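# Remove the cord from a flower bunch gently

## Task

Get the cord off the bunch of flowers, leaving the stems unbent and the blooms uncrushed.

## Robot and tools

Robot: two arms, left_arm and right_arm, each with a two-finger gripper and a wrist camera. Per the calibration, left_arm's base sits at (+0.028, +0.374, +0.031) m and right_arm's at (-0.017, -0.304, +0.020) m, both turned only slightly about z. Joint ranges in rad: waist -2.618 to 3.054, shoulder 0 to 3.142, elbow 0 to 3.142 (straight at 2.901), wrist pitch -1.571 to 1.571, wrist yaw -1.571 to 1.571, wrist roll -2.094 to 2.094. The fingers point along the gripper's +z and open along its y. end_effector_position is the spot between the pads, roughly 1 cm short of the tips.

Frames: the scene frame has its origin at table-top height, midway between the nominal bases. +z is up, +x reaches out over the table, and left_arm is on +y. These names do not match image left and right. Each arm's hand pose, velocities and Hand target are given in that arm's own base frame. Fixed cameras and the table use the scene frame. Printed hand positions can be wrong by a few cm.

Row layout (used by execute_actions and move): 14 numbers, each in [-1, 1]. The first 7 are left_arm's dx, dy, dz, rx, ry, rz, opening, and the next 7 are the same for right_arm. Always send all 14. dx..rz are an offset, not a pose, counted from that arm's Hand target at the start of the action or move, along that arm's base axes. 1.0 equals 0.6 m or 180 degrees. rx, ry, rz together form one rotation vector about the hand position. A translation longer than 1.0 gets shortened. Opening is absolute: +1 is fully open (0.094 m) and -1 is closed. Sending 0 for an opening is a real command, so repeat the current opening to leave a gripper as it is. Six zeros for an arm re-command its Hand target.

execute_actions(actions, cameras): actions is a list of actions. Each action is up to 15 rows, one per 1/30 s step, and if it is shorter its last row is held. Every row counts from the action's start pose, not from the row before, and each new action starts from the updated Hand target. An empty list returns state plus images, along with the scene number and task. cameras picks views by name or ["all"]. An unknown name invalidates the call.

move(target, speed, blend, opening_speed, grip_force, blocking, cameras): gives straight-line paths toward the target. target is one 14-number row or a list of up to 15 rows. Every row is an offset from the same starting Hand targets. speed is in m/s, from 0.002 to 2.9, default 0.25, and turn rate is limited to twice that in rad/s. blend is in m and rounds corners, with 0 meaning a stop at each point. opening_speed is units per second on the -1..+1 scale, at least 0.2. Use it to close slowly on fragile stems. grip_force is newtons per pad, 10 to 50, and stays set until changed. A lower force closes more slowly. Paths last 0.5 to 10 s, do not avoid obstacles, and lag or overshoot more when fast. Avoid paths near an arm's own base. The result adds a "move:" line giving the ending (done, off_target, moving, held, fault) and limits (paced means the pose was clipped, held means steps were withheld). done means at rest within 10 mm and 2 degrees.

wait(seconds 0-10): lets time pass while the arms hold their commands. stop(): brakes a running move. zoom_image(camera, region [x0,y0,x1,y1] pixels, max 504x504): gives a closer look at the latest image from cam_head_left, cam_head_right, cam_high, cam_low, cam_left_wrist or cam_right_wrist. All of these are 896x504. finished_scene(scene): ends the scene for good. The goal must hold with the robot let go.

Results: Hand target is your last commanded pose after clipping, and the next offsets count from it. Grippers often stop a few cm short because of friction or weight, and that does not prove contact. Resend the missing distance as an offset. Orientation commands get clipped to within 40 degrees of the measured orientation. grip_measured uses the opening scale and reads up to about 2.5 mm wide when empty. grip_effort_nm is gripper motor effort (negative means closing) and does not equal pad force. Joint torques include gravity, with + toward larger joint values, and joints 1 to 3 wrap at ±28 N m. Motor temperature is shown too. MOTOR HOT comes at 75 °C, a fold-up fault at 90 °C, and a collapse at 100 °C. Avoid long stretched holds or pushing into unreachable poses. Step readings list some positions for execute_actions calls only.

Cautions: past first touch, grip force climbs about 1 N per 0.001 of command and can jump to the full limit. Close gently with low grip_force and opening_speed so blooms and stems are not crushed. An arm blocked by something keeps pressing until you command it back past the gripper. Never let the arms, grippers or wrist cameras meet, since the clearance check does not guard gripper-to-gripper contact. Camera-cable contact counts as the hand touching. Do not drop or fling parts, hit fixtures or the table hard, or let anything leave the table. A loose object may get nudged now and then. Thinking time counts as robot time.

Each tool is called after "Emit:" by a JSON object that holds its "op" and its "data".

## Session

Emit:
{"op": "execute_actions", "data": {"actions": []}}

Scene clock: 0.00 s.
left_arm: end_effector_position=(+0.2468, -0.2181, +0.3661) grip_measured=+1.000 grip_effort_nm=n/a end_effector_quat_wxyz=(+0.591, +0.267, +0.725, -0.232) | right_arm: end_effector_position=(+0.2893, +0.1023, +0.2969) grip_measured=+1.000 grip_effort_nm=n/a end_effector_quat_wxyz=(+0.572, -0.108, +0.795, +0.172)
Joint positions: left_arm=[-0.727 0.869 1.013 -0.34 0 -0.02 0.094] | right_arm=[0.22 0.748 0.794 -0.343 -0.198 0.098 0.094]
Joint velocities: within noise
Joint torques (N m): no reading
Motor temperatures (°C): left_arm=[27 27 31 28 27 25 27] | right_arm=[30 25 30 29 27 26 27]
Heat: left arm: 31 °C; right arm: 30 °C.
Hand target: left_arm +0.2453, -0.2167, +0.3776; +0.603, +0.264, +0.715, -0.236 | right_arm +0.2874, +0.1019, +0.2985; +0.572, -0.109, +0.795, +0.172
Tool commands: left_gripper/opening=+1.0 right_gripper/opening=+1.0

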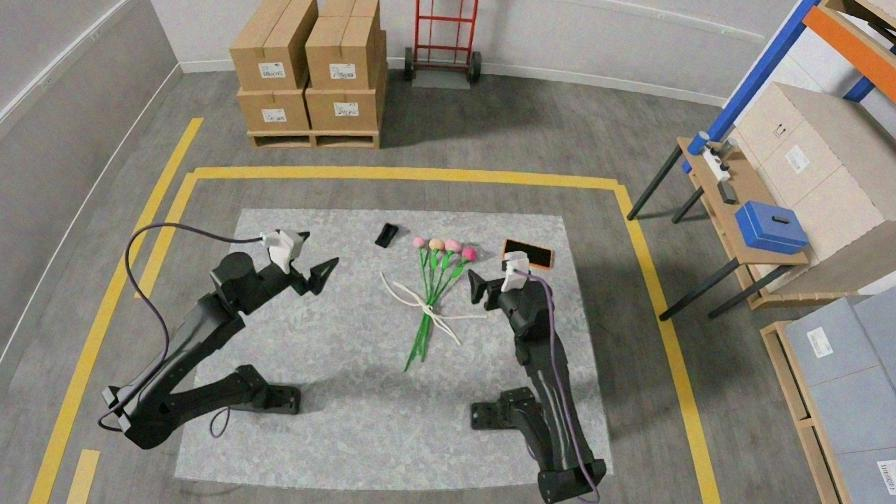

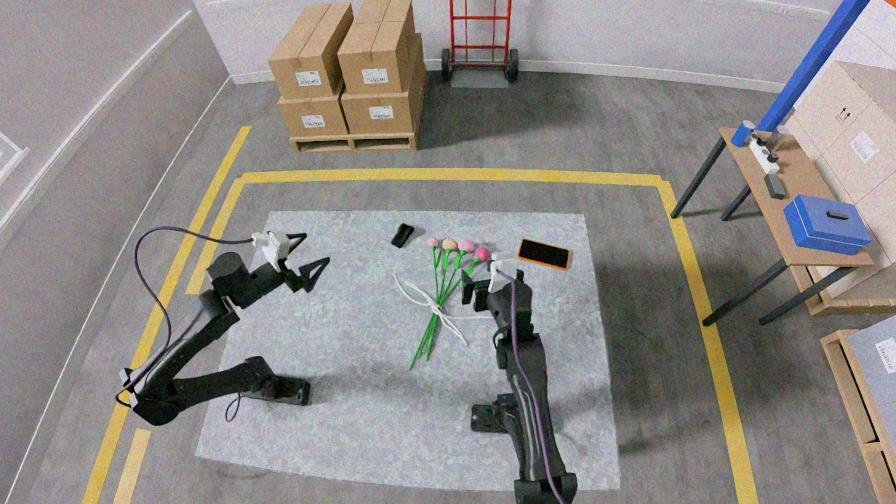

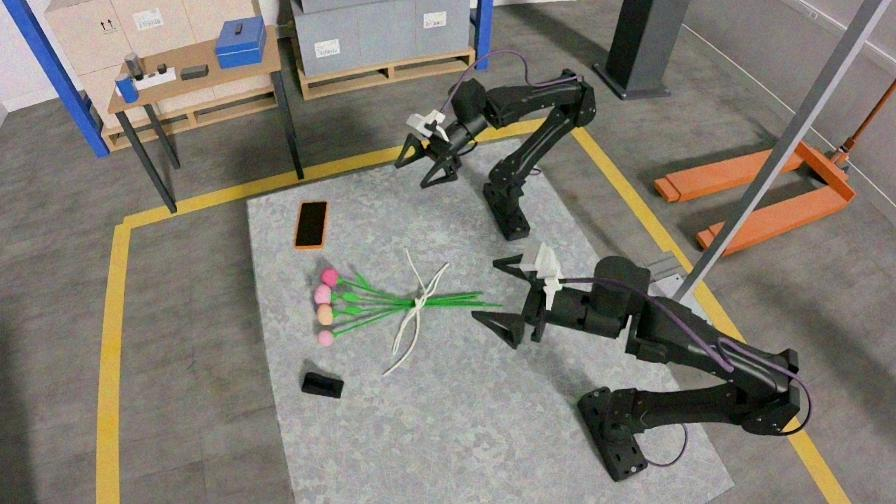

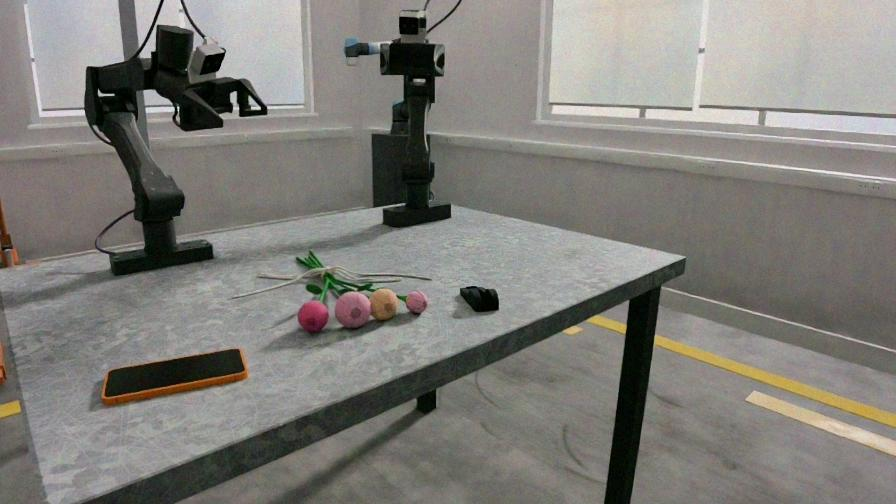

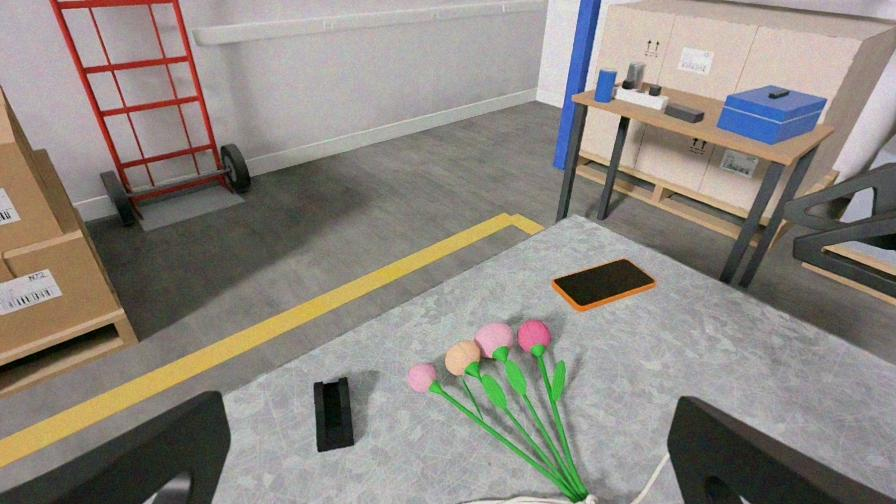

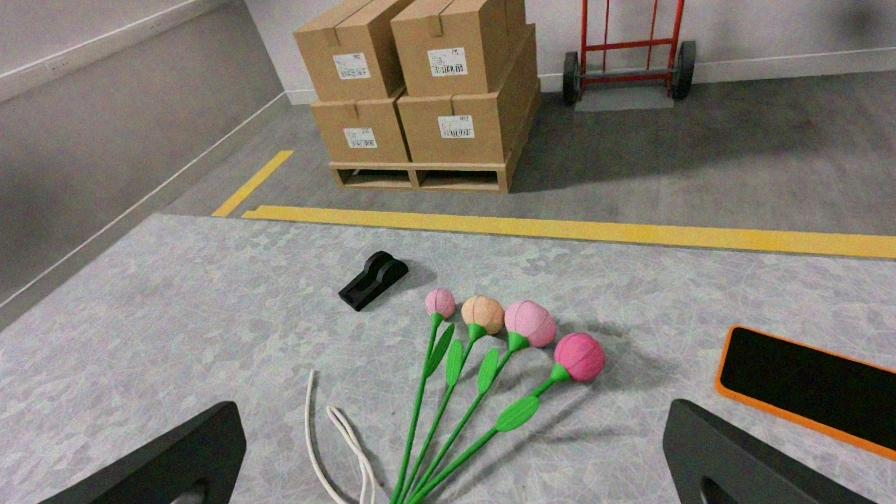

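Emit:
{"op": "zoom_image", "data": {"camera": "cam_head_left", "region": [360, 220, 520, 380]}}

Emit:
{"op": "zoom_image", "data": {"camera": "cam_high", "region": [300, 230, 520, 390]}}

Emit:
{"op": "zoom_image", "data": {"camera": "cam_low", "region": [220, 230, 440, 340]}}

Emit:
{"op": "zoom_image", "data": {"camera": "cam_head_left", "region": [390, 280, 480, 350]}}

Scaled by 3.150 from the camera's 896x504 image, which has a finer 1280x720 frame.

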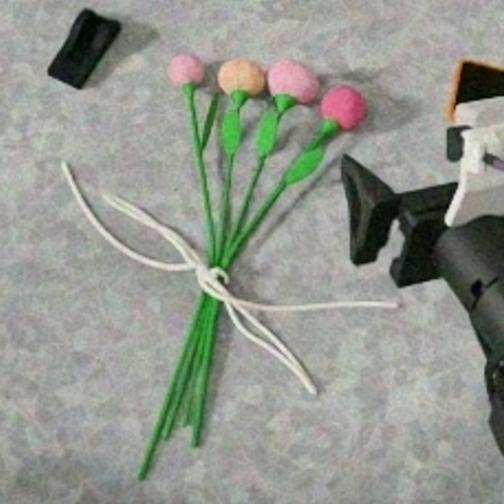

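Scaled by 2.291 from the camera's 896x504 image, which has a finer 1280x720 frame.

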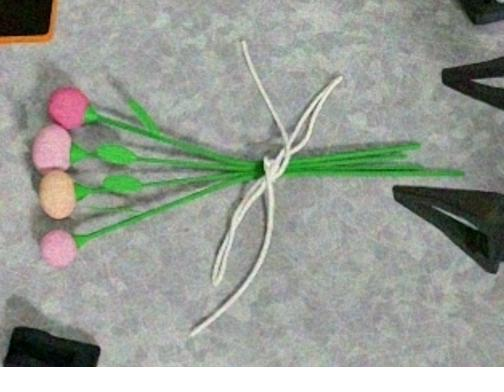

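Scaled by 2.291 from the camera's 896x504 image, which has a finer 1280x720 frame.

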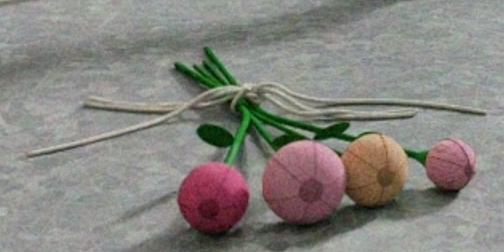

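Scaled by 5.600 from the camera's 896x504 image, which has a finer 1280x720 frame.

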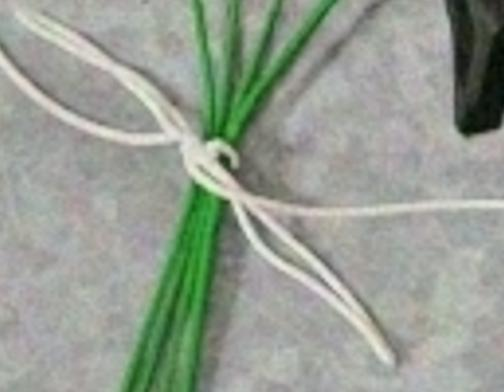

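Emit:
{"op": "move", "data": {"target": [0.254,-0.202,-0.346,0.0605,0.468,0.313,0.2,0.021,-0.072,-0.197,0.219,0.4075,-0.495,0.2], "speed": 0.25, "cameras": ["all"]}}

Scene clock: 33.77 s.
left_arm: end_effector_position=(+0.3939, -0.3393, +0.1714) grip_measured=+0.203 grip_effort_nm=-0.18 end_effector_quat_wxyz=(+0.088, -0.233, +0.961, -0.124) | right_arm: end_effector_position=(+0.3005, +0.0607, +0.1816) grip_measured=+0.202 grip_effort_nm=-0.06 end_effector_quat_wxyz=(+0.008, +0.700, +0.714, +0.012)
Joint positions: left_arm=[-0.712 2.483 2.785 -1.568 0.001 -1.188 0.057] | right_arm=[0.196 1.695 1.661 -1.508 0 1.746 0.056]
Joint torques (N m): left_arm=[0.53 -11.7 7.19 0.88 0.01 -0.07] | right_arm=[-0.34 -6.02 9.65 0.27 0.01 0.15]
Motor temperatures (°C): left_arm=[27 27 32 32 27 25 27] | right_arm=[30 25 33 36 27 26 27]
Heat: left arm: 32 °C; right arm: 36 °C.
Hand target: left_arm +0.3976, -0.3380, +0.1699; +0.000, -0.243, +0.970, +0.000 | right_arm +0.3000, +0.0587, +0.1803; +0.000, +0.707, +0.707, +0.000
Off the commanded pose: left_arm 0.004 m, 17 deg | right_arm 0.002 m, 2 deg.
joint sent to its limit (left arm) — joint 4 (wrist pitch), lower limit. The joint targets are off in orientation, not in position.
move: off_target (left_arm)

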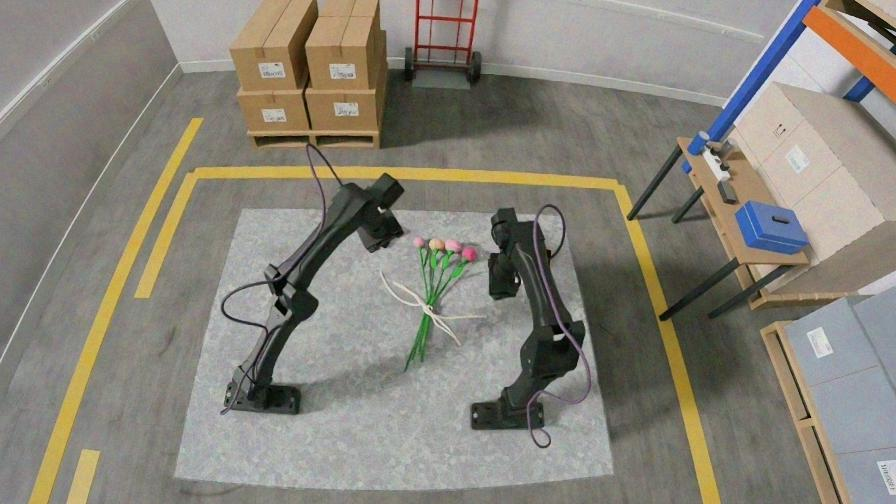

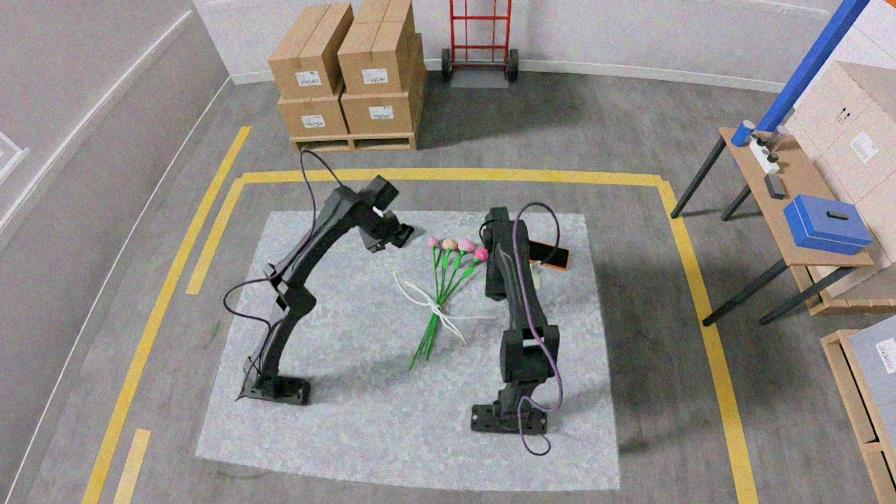

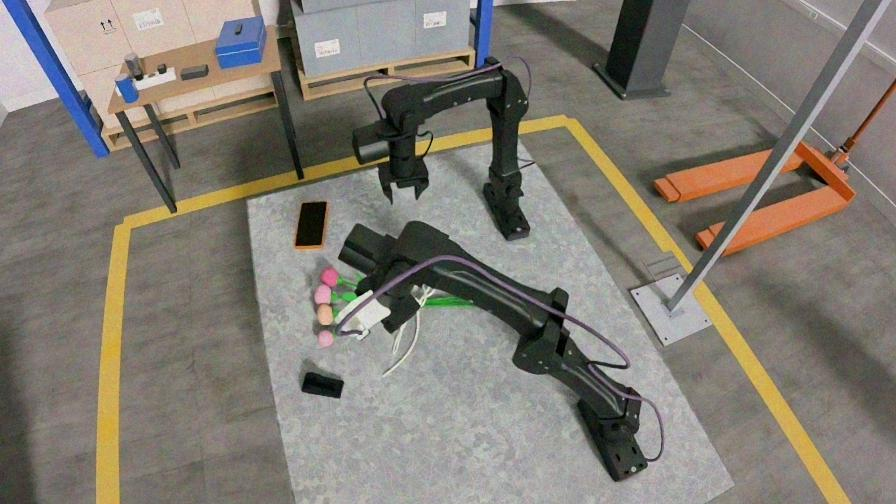

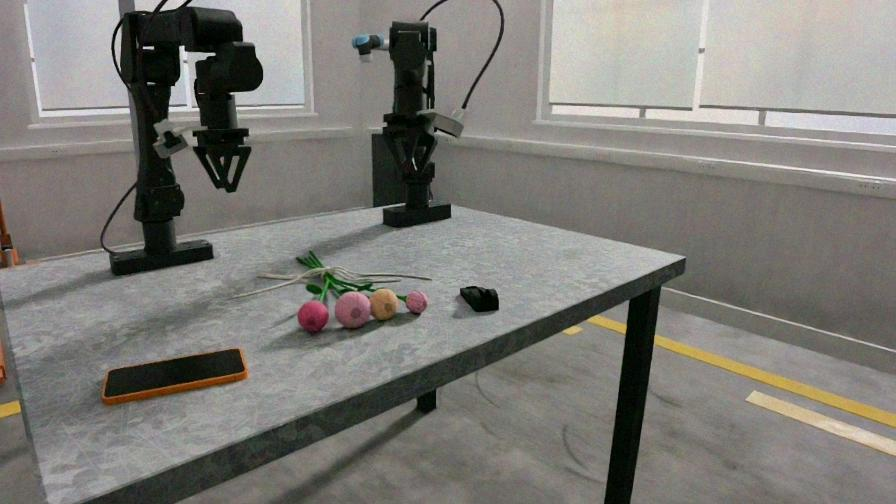

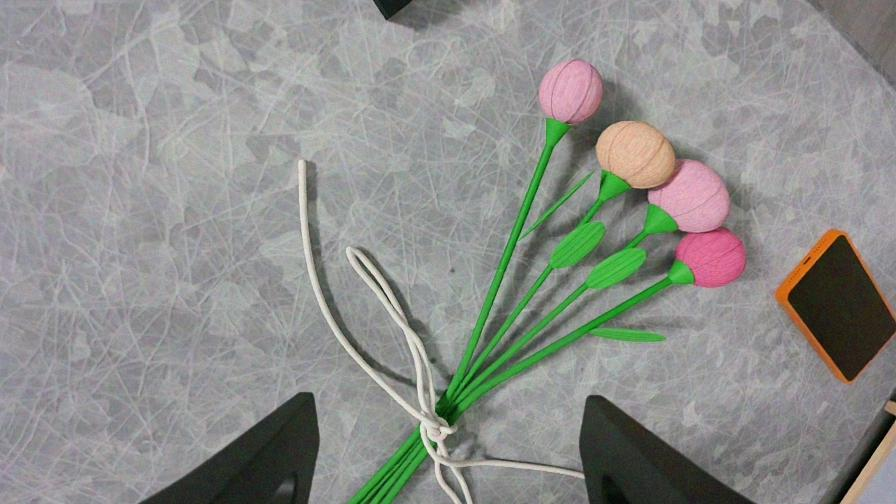

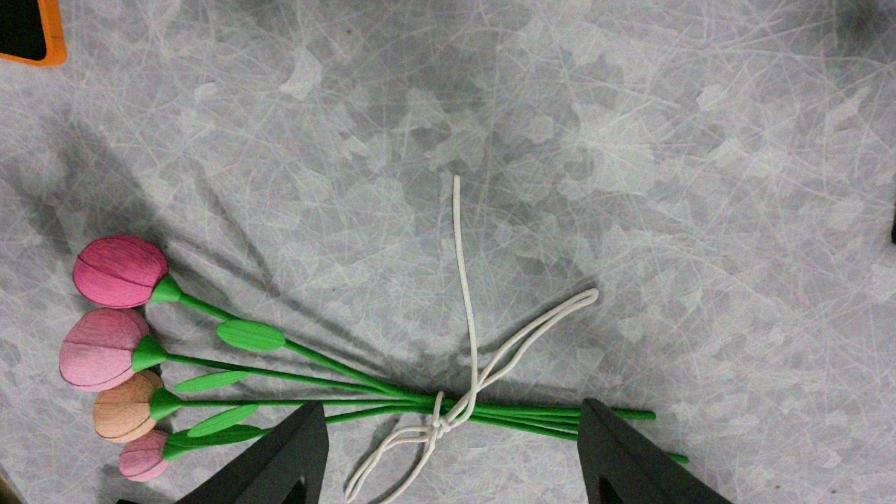

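Emit:
{"op": "move", "data": {"target": [-0.063,0.117,-0.14,0,0,0,0.2,0,-0.05,-0.14,0,0,0,0.2], "speed": 0.2, "cameras": ["cam_left_wrist","cam_right_wrist","cam_head_left"]}}

Scene clock: 50.23 s.
left_arm: end_effector_position=(+0.3536, -0.2667, +0.0622) grip_measured=+0.203 grip_effort_nm=-0.18 end_effector_quat_wxyz=(-0.024, -0.244, +0.969, +0.025) | right_arm: end_effector_position=(+0.3008, +0.0309, +0.0983) grip_measured=+0.202 grip_effort_nm=-0.06 end_effector_quat_wxyz=(-0.001, +0.708, +0.706, +0.000)
Joint positions: left_arm=[-0.646 2.366 2.161 -1.435 0.006 -1.14 0.057] | right_arm=[0.098 1.695 1.329 -1.206 -0.001 1.672 0.056]
Joint torques (N m): left_arm=[0.38 -17.96 4.71 0.36 -0.04 0.06] | right_arm=[-0.53 -8.01 6.61 0.57 0.03 -0.09]
Heat: left arm: 32 °C; right arm: 33 °C.
Hand target: left_arm +0.3600, -0.2678, +0.0860; +0.000, -0.243, +0.970, +0.000 | right_arm +0.3001, +0.0288, +0.0964; +0.000, +0.707, +0.707, +0.000
Off the commanded pose: left_arm 0.025 m, 4 deg | right_arm 0.003 m, 0 deg.
move: off_target (left_arm)
Images, in order (width x height): cam_head_left 896x504, cam_left_wrist 896x504, cam_right_wrist 896x504.

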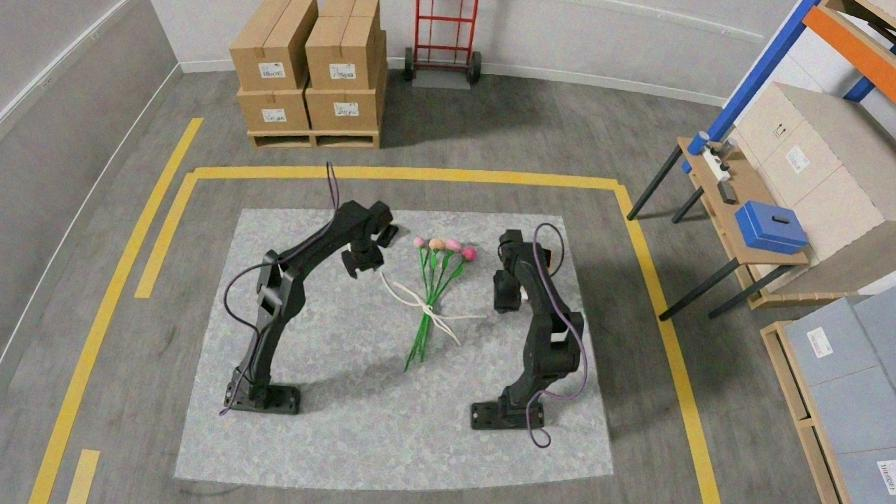

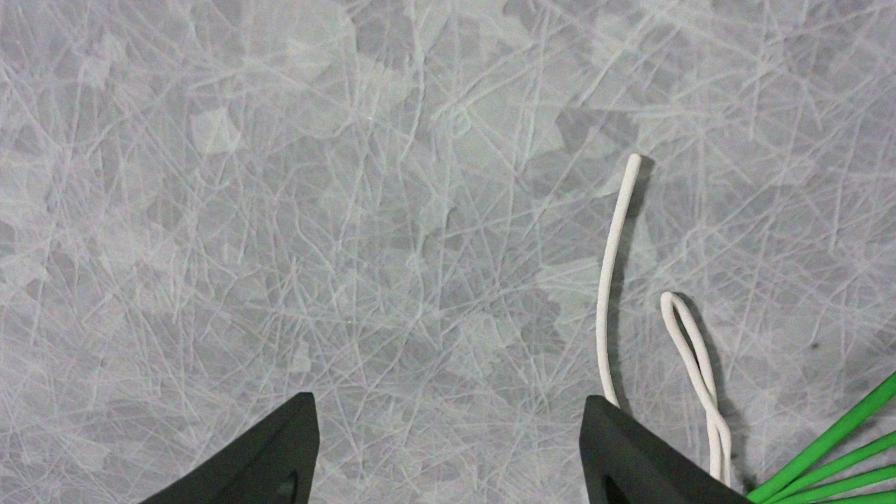

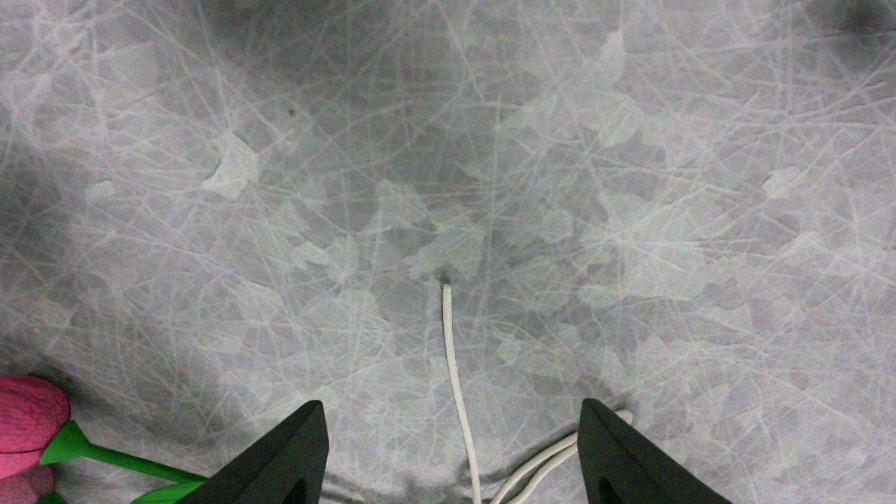

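Emit:
{"op": "move", "data": {"target": [0.033,-0.117,-0.033,0,0,0,0.2,0,0.083,-0.067,0,0,0,0.2], "speed": 0.2, "cameras": ["cam_left_wrist","cam_right_wrist","cam_head_left","cam_low"]}}

Scene clock: 63.77 s.
left_arm: end_effector_position=(+0.3764, -0.3408, +0.0648) grip_measured=+0.203 grip_effort_nm=-0.17 end_effector_quat_wxyz=(+0.012, -0.235, +0.972, -0.025) | right_arm: end_effector_position=(+0.3022, +0.0796, +0.0652) grip_measured=+0.202 grip_effort_nm=-0.06 end_effector_quat_wxyz=(+0.003, +0.702, +0.712, +0.012)
Joint positions: left_arm=[-0.735 2.647 2.692 -1.562 0.009 -1.21 0.057] | right_arm=[0.251 1.733 1.238 -1.052 -0.007 1.808 0.056]
Joint torques (N m): left_arm=[0.46 -13.31 7.43 0.29 -0.06 -0.1] | right_arm=[0.06 -6.42 6.65 0.63 0.06 0.14]
Motor temperatures (°C): left_arm=[27 36 32 30 27 25 27] | right_arm=[30 26 32 32 27 26 27]
Heat: left arm: 36 °C; right arm: 32 °C.
Hand target: left_arm +0.3796, -0.3380, +0.0660; +0.000, -0.242, +0.970, +0.000 | right_arm +0.3000, +0.0786, +0.0561; +0.000, +0.707, +0.707, +0.000
Off the commanded pose: left_arm 0.005 m, 3 deg | right_arm 0.009 m, 2 deg.
joint sent to its limit (left arm) — joint 4 (wrist pitch), lower limit. The joint targets are off in orientation, not in position.
move: off_target (left_arm)
Images, in order (width x height): cam_head_left 896x504, cam_low 896x504, cam_left_wrist 896x504, cam_right_wrist 896x504.

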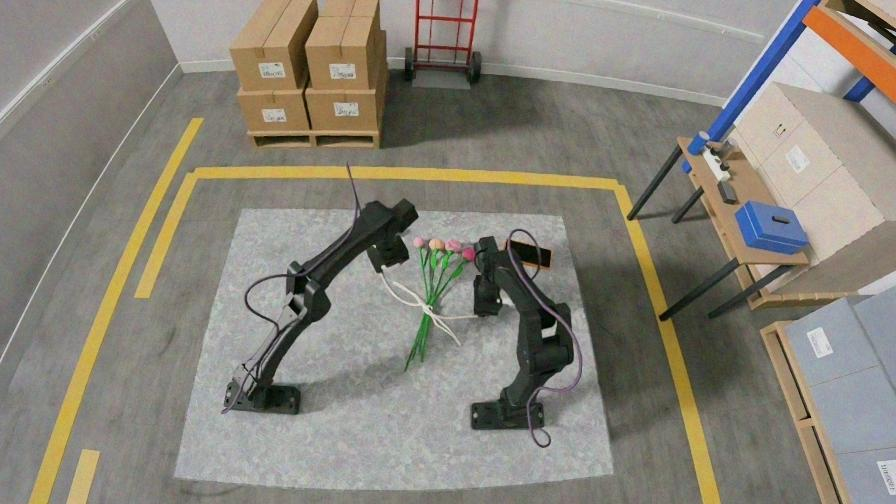

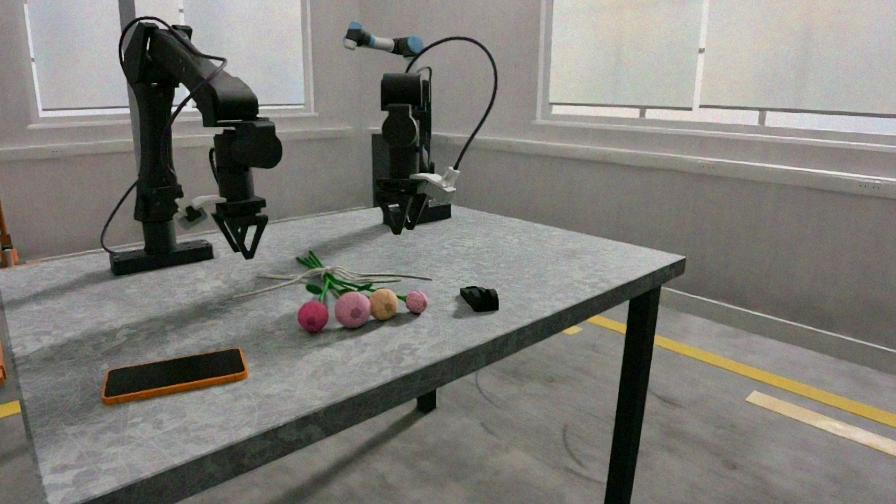

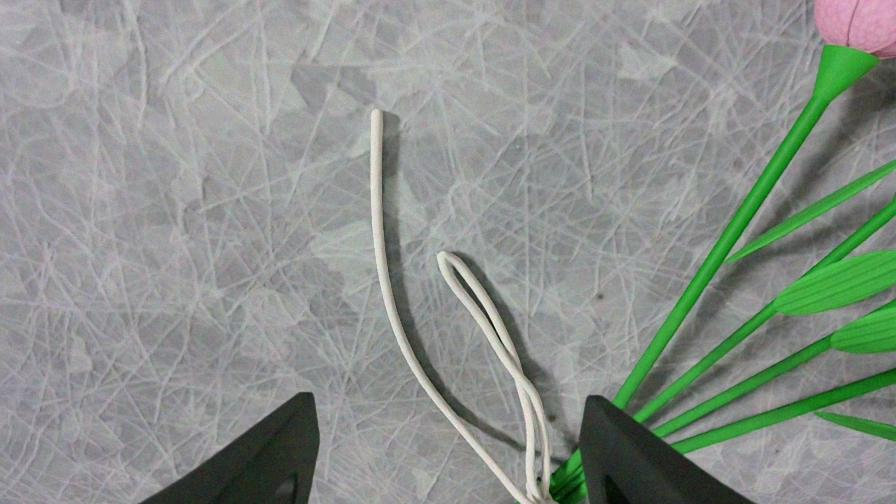

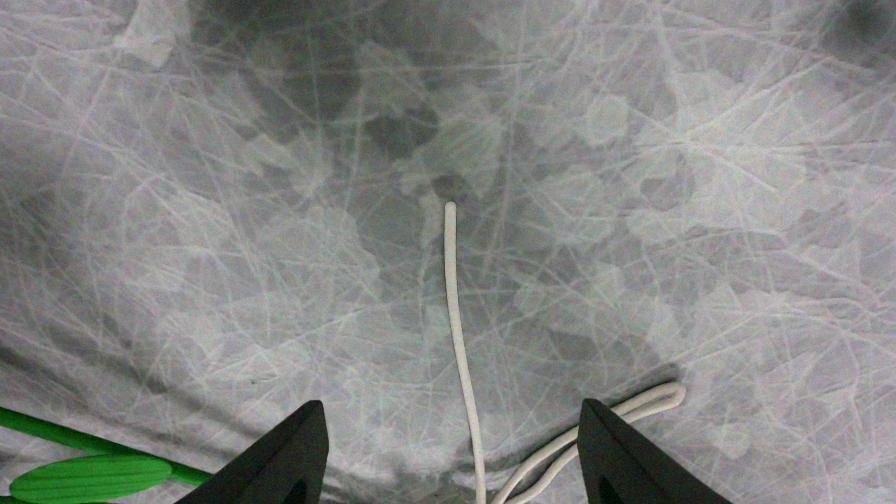

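Emit:
{"op": "move", "data": {"target": [-0.024,0.045,-0.10,0,0,0,-0.3,0,0,-0.083,0,0,0,-0.2], "speed": 0.15, "cameras": ["cam_left_wrist","cam_right_wrist","cam_low"]}}

Scene clock: 71.53 s.
left_arm: end_effector_position=(+0.3552, -0.3081, -0.0171) grip_measured=-0.297 grip_effort_nm=-0.18 end_effector_quat_wxyz=(-0.023, -0.244, +0.969, +0.024) | right_arm: end_effector_position=(+0.3033, +0.0799, +0.0155) grip_measured=-0.198 grip_effort_nm=-0.06 end_effector_quat_wxyz=(+0.003, +0.703, +0.711, +0.012)
Joint positions: left_arm=[-0.712 2.536 2.153 -1.253 0.011 -1.205 0.033] | right_arm=[0.251 1.802 1.113 -0.857 -0.007 1.809 0.038]
Joint torques (N m): left_arm=[0.44 -18.56 4.72 0.36 -0.08 0.08] | right_arm=[0.23 -6.64 6.31 0.61 0.08 0.14]
Heat: left arm: 37 °C; right arm: 32 °C.
Hand target: left_arm +0.3652, -0.3111, +0.0061; +0.000, -0.243, +0.970, +0.000 | right_arm +0.3000, +0.0786, +0.0064; +0.000, +0.707, +0.707, +0.000
Off the commanded pose: left_arm 0.025 m, 4 deg | right_arm 0.010 m, 2 deg.
move: off_target (left_arm)
Images, in order (width x height): cam_low 896x504, cam_left_wrist 896x504, cam_right_wrist 896x504.

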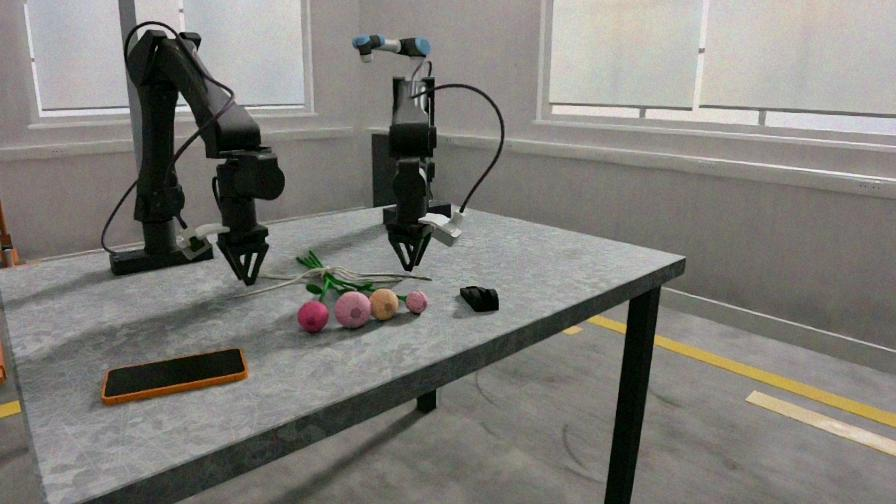

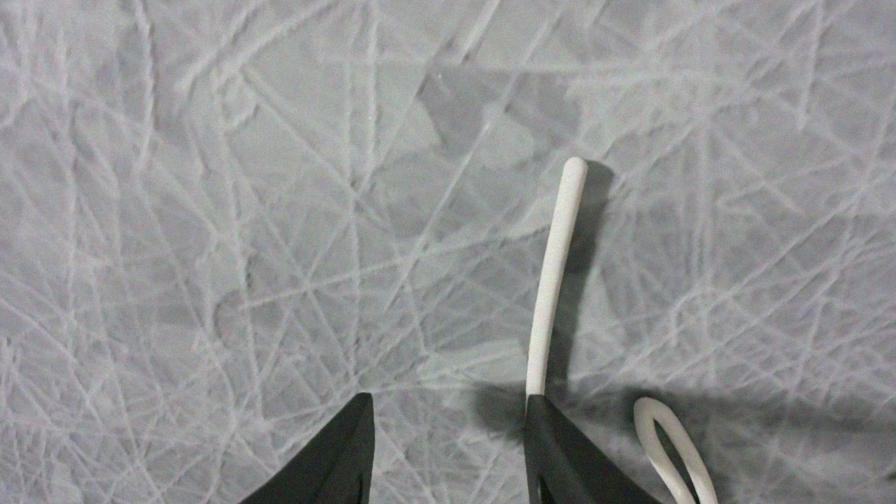

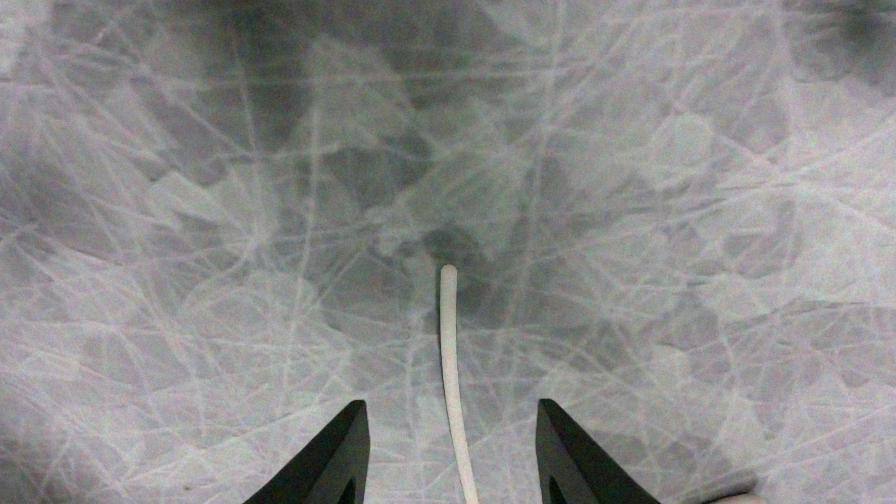

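Emit:
{"op": "move", "data": {"target": [0.017,-0.027,0.02,0,0,0,-0.3,0,0,-0.033,0,0,0,-0.2], "speed": 0.1, "cameras": ["cam_left_wrist","cam_right_wrist","cam_low"]}}

Scene clock: 75.83 s.
left_arm: end_effector_position=(+0.3756, -0.3257, +0.0202) grip_measured=-0.297 grip_effort_nm=-0.18 end_effector_quat_wxyz=(-0.002, -0.244, +0.970, -0.007) | right_arm: end_effector_position=(+0.3049, +0.0803, -0.0031) grip_measured=-0.198 grip_effort_nm=-0.06 end_effector_quat_wxyz=(+0.004, +0.703, +0.711, +0.014)
Joint positions: left_arm=[-0.712 2.578 2.382 -1.366 0.011 -1.205 0.033] | right_arm=[0.251 1.838 1.075 -0.779 -0.007 1.809 0.038]
Joint torques (N m): left_arm=[-0.49 -12.53 7.87 0.17 -0.08 -0.05] | right_arm=[0.24 -6.52 6.04 0.61 0.08 0.14]
Heat: left arm: 36 °C; right arm: 32 °C.
Hand target: left_arm +0.3755, -0.3273, +0.0182; +0.000, -0.243, +0.970, +0.000 | right_arm +0.3001, +0.0786, -0.0134; +0.000, +0.707, +0.707, +0.000
Off the commanded pose: left_arm 0.003 m, 1 deg | right_arm 0.011 m, 2 deg.
move: off_target (right_arm)
Images, in order (width x height): cam_low 896x504, cam_left_wrist 896x504, cam_right_wrist 896x504.

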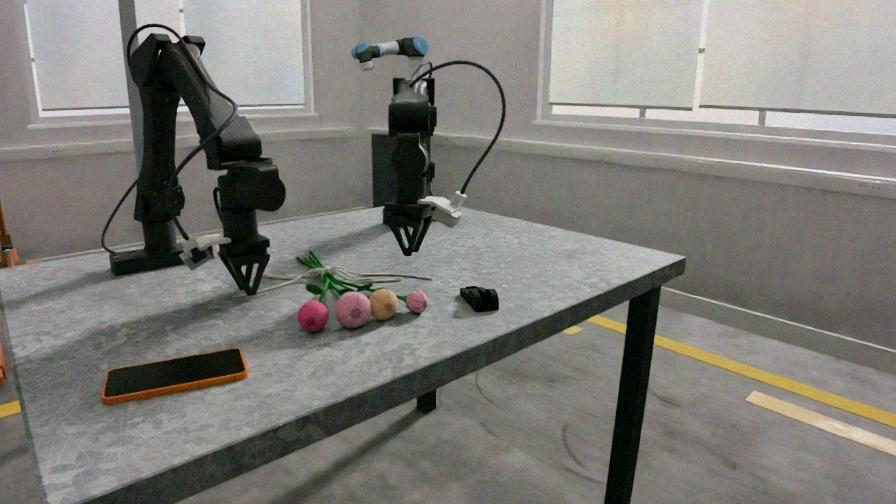

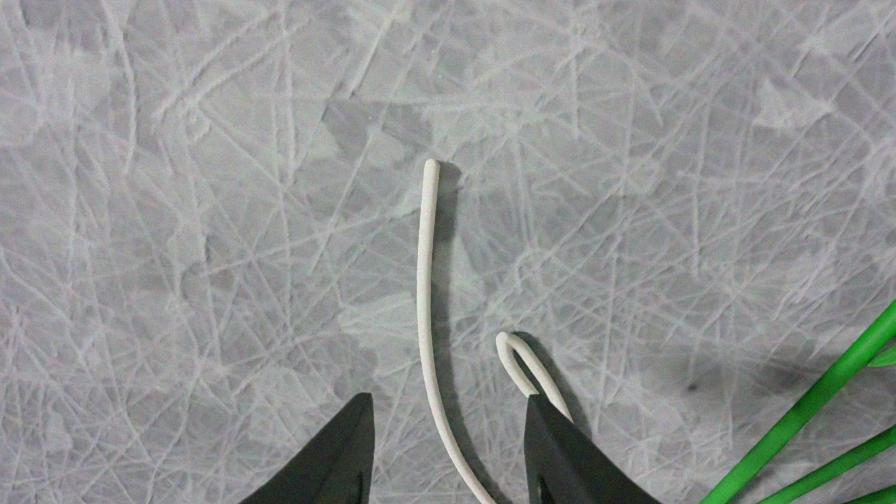

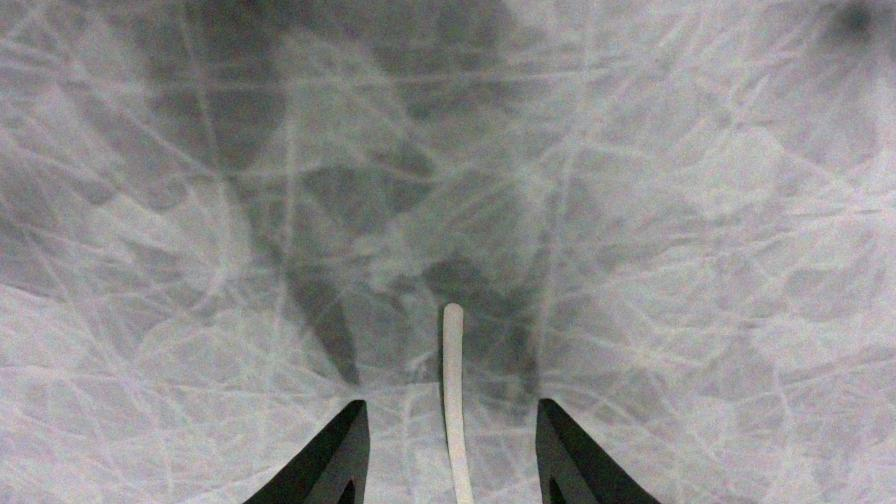

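Emit:
{"op": "move", "data": {"target": [0,0,-0.03,0,0,0,-0.3,0,0,-0.017,0,0,0,-0.2], "speed": 0.05, "cameras": ["cam_left_wrist","cam_right_wrist","cam_low"]}}

Scene clock: 79.93 s.
left_arm: end_effector_position=(+0.3756, -0.3257, +0.0107) grip_measured=-0.297 grip_effort_nm=-0.17 end_effector_quat_wxyz=(-0.002, -0.244, +0.970, -0.006) | right_arm: end_effector_position=(+0.3052, +0.0804, -0.0082) grip_measured=-0.199 grip_effort_nm=-0.05 end_effector_quat_wxyz=(+0.005, +0.703, +0.711, +0.015)
Joint positions: left_arm=[-0.712 2.578 2.344 -1.329 0.011 -1.205 0.033] | right_arm=[0.251 1.848 1.065 -0.758 -0.007 1.809 0.038]
Joint torques (N m): left_arm=[-0.47 -12.56 4.94 0.55 -0.08 -0.05] | right_arm=[0.21 -5.74 5.18 0.81 0.04 0.15]
Heat: left arm: 36 °C; right arm: 32 °C.
Hand target: left_arm +0.3755, -0.3273, +0.0001; +0.000, -0.243, +0.970, +0.000 | right_arm +0.3000, +0.0786, -0.0237; +0.000, +0.707, +0.707, +0.000
Off the commanded pose: left_arm 0.011 m, 1 deg | right_arm 0.016 m, 2 deg.
move: off_target (left_arm, right_arm)
Images, in order (width x height): cam_low 896x504, cam_left_wrist 896x504, cam_right_wrist 896x504.

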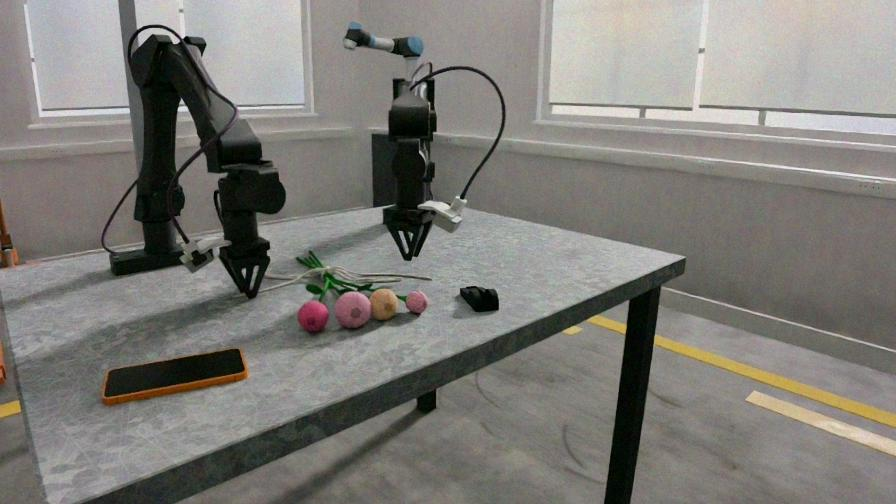

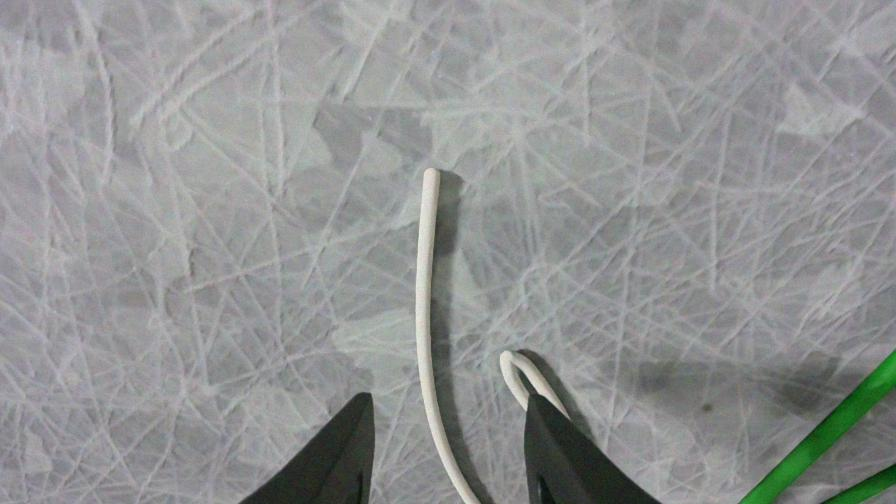

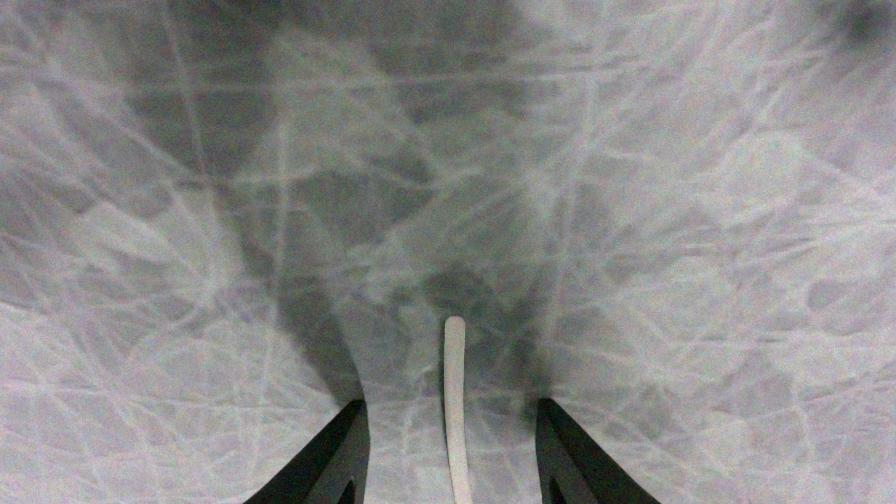

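Emit:
{"op": "move", "data": {"target": [-0.002,0.005,-0.03,0,0,0,-0.3,0,0,0.005,0,0,0,-1], "speed": 0.05, "grip_force": [20,30], "cameras": ["cam_left_wrist","cam_right_wrist"]}}

Emit:
{"op": "wait", "data": {"seconds": 1, "cameras": ["cam_right_wrist"]}}

Scene clock: 84.80 s.
left_arm: end_effector_position=(+0.3729, -0.3233, -0.0125) grip_measured=-0.297 grip_effort_nm=-0.17 end_effector_quat_wxyz=(-0.005, -0.244, +0.970, -0.002) | right_arm: end_effector_position=(+0.3063, +0.0807, -0.0082) grip_measured=-0.942 grip_effort_nm=-0.60 end_effector_quat_wxyz=(+0.006, +0.703, +0.711, +0.017)
Joint positions: left_arm=[-0.712 2.578 2.252 -1.248 0.011 -1.205 0.033] | right_arm=[0.251 1.848 1.065 -0.753 -0.007 1.809 0.003]
Joint torques (N m): left_arm=[-0.25 -13.46 4.92 0.52 -0.08 -0.01] | right_arm=[0.02 -6.11 5.61 0.67 0.08 0.14]
Heat: left arm: 36 °C; right arm: 32 °C.
Hand target: left_arm +0.3742, -0.3242, -0.0179; +0.000, -0.243, +0.970, +0.000 | right_arm +0.3000, +0.0785, -0.0207; +0.000, +0.707, +0.707, +0.000
Off the commanded pose: left_arm 0.006 m, 1 deg | right_arm 0.014 m, 2 deg.
grip_force (N): 20, 30
move: off_target (right_arm)
Images, in order (width x height): cam_left_wrist 896x504, cam_right_wrist 896x504.

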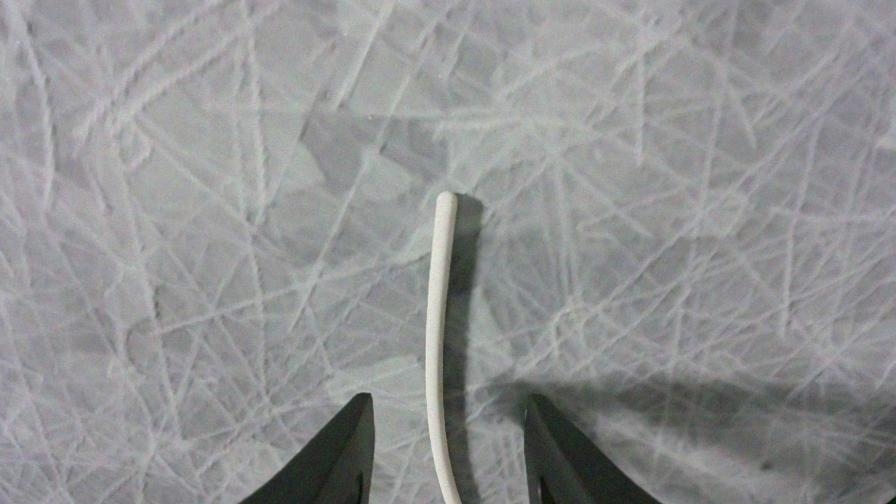

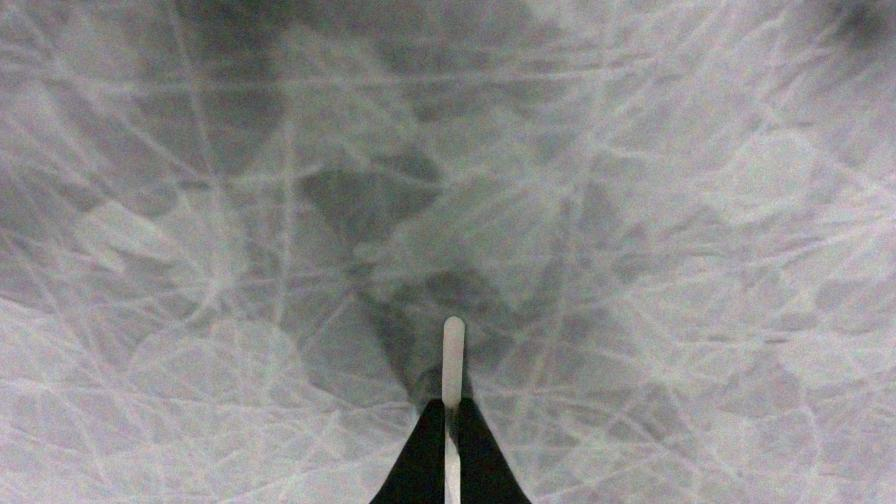

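Scene clock: 85.80 s.
left_arm: end_effector_position=(+0.3729, -0.3233, -0.0125) grip_measured=-0.297 grip_effort_nm=-0.17 end_effector_quat_wxyz=(-0.005, -0.244, +0.970, -0.002) | right_arm: end_effector_position=(+0.3063, +0.0807, -0.0082) grip_measured=-0.944 grip_effort_nm=-0.64 end_effector_quat_wxyz=(+0.006, +0.703, +0.711, +0.017)
Joint positions: left_arm=[-0.712 2.578 2.252 -1.248 0.011 -1.205 0.033] | right_arm=[0.251 1.848 1.065 -0.753 -0.007 1.809 0.003]
Joint torques (N m): left_arm=[-0.21 -13.45 4.92 0.53 -0.08 -0.02] | right_arm=[0.23 -6.09 5.81 0.67 0.07 0.13]
Heat: left arm: 36 °C; right arm: 32 °C.
Hand target: left_arm +0.3742, -0.3242, -0.0179; +0.000, -0.243, +0.970, +0.000 | right_arm +0.3000, +0.0785, -0.0207; +0.000, +0.707, +0.707, +0.000
Tool commands: left_gripper/opening=-0.3 right_gripper/opening=-1.0
Off the commanded pose: left_arm 0.006 m, 1 deg | right_arm 0.014 m, 2 deg.
grip_force (N): 20, 30
wait: 1.00 s; at rest by 0.17 s
Images, in order (width x height): cam_right_wrist 896x504.

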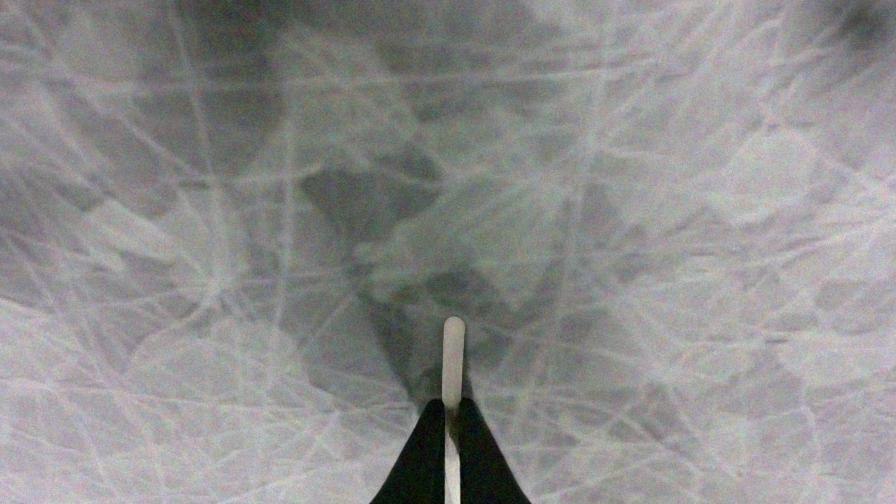

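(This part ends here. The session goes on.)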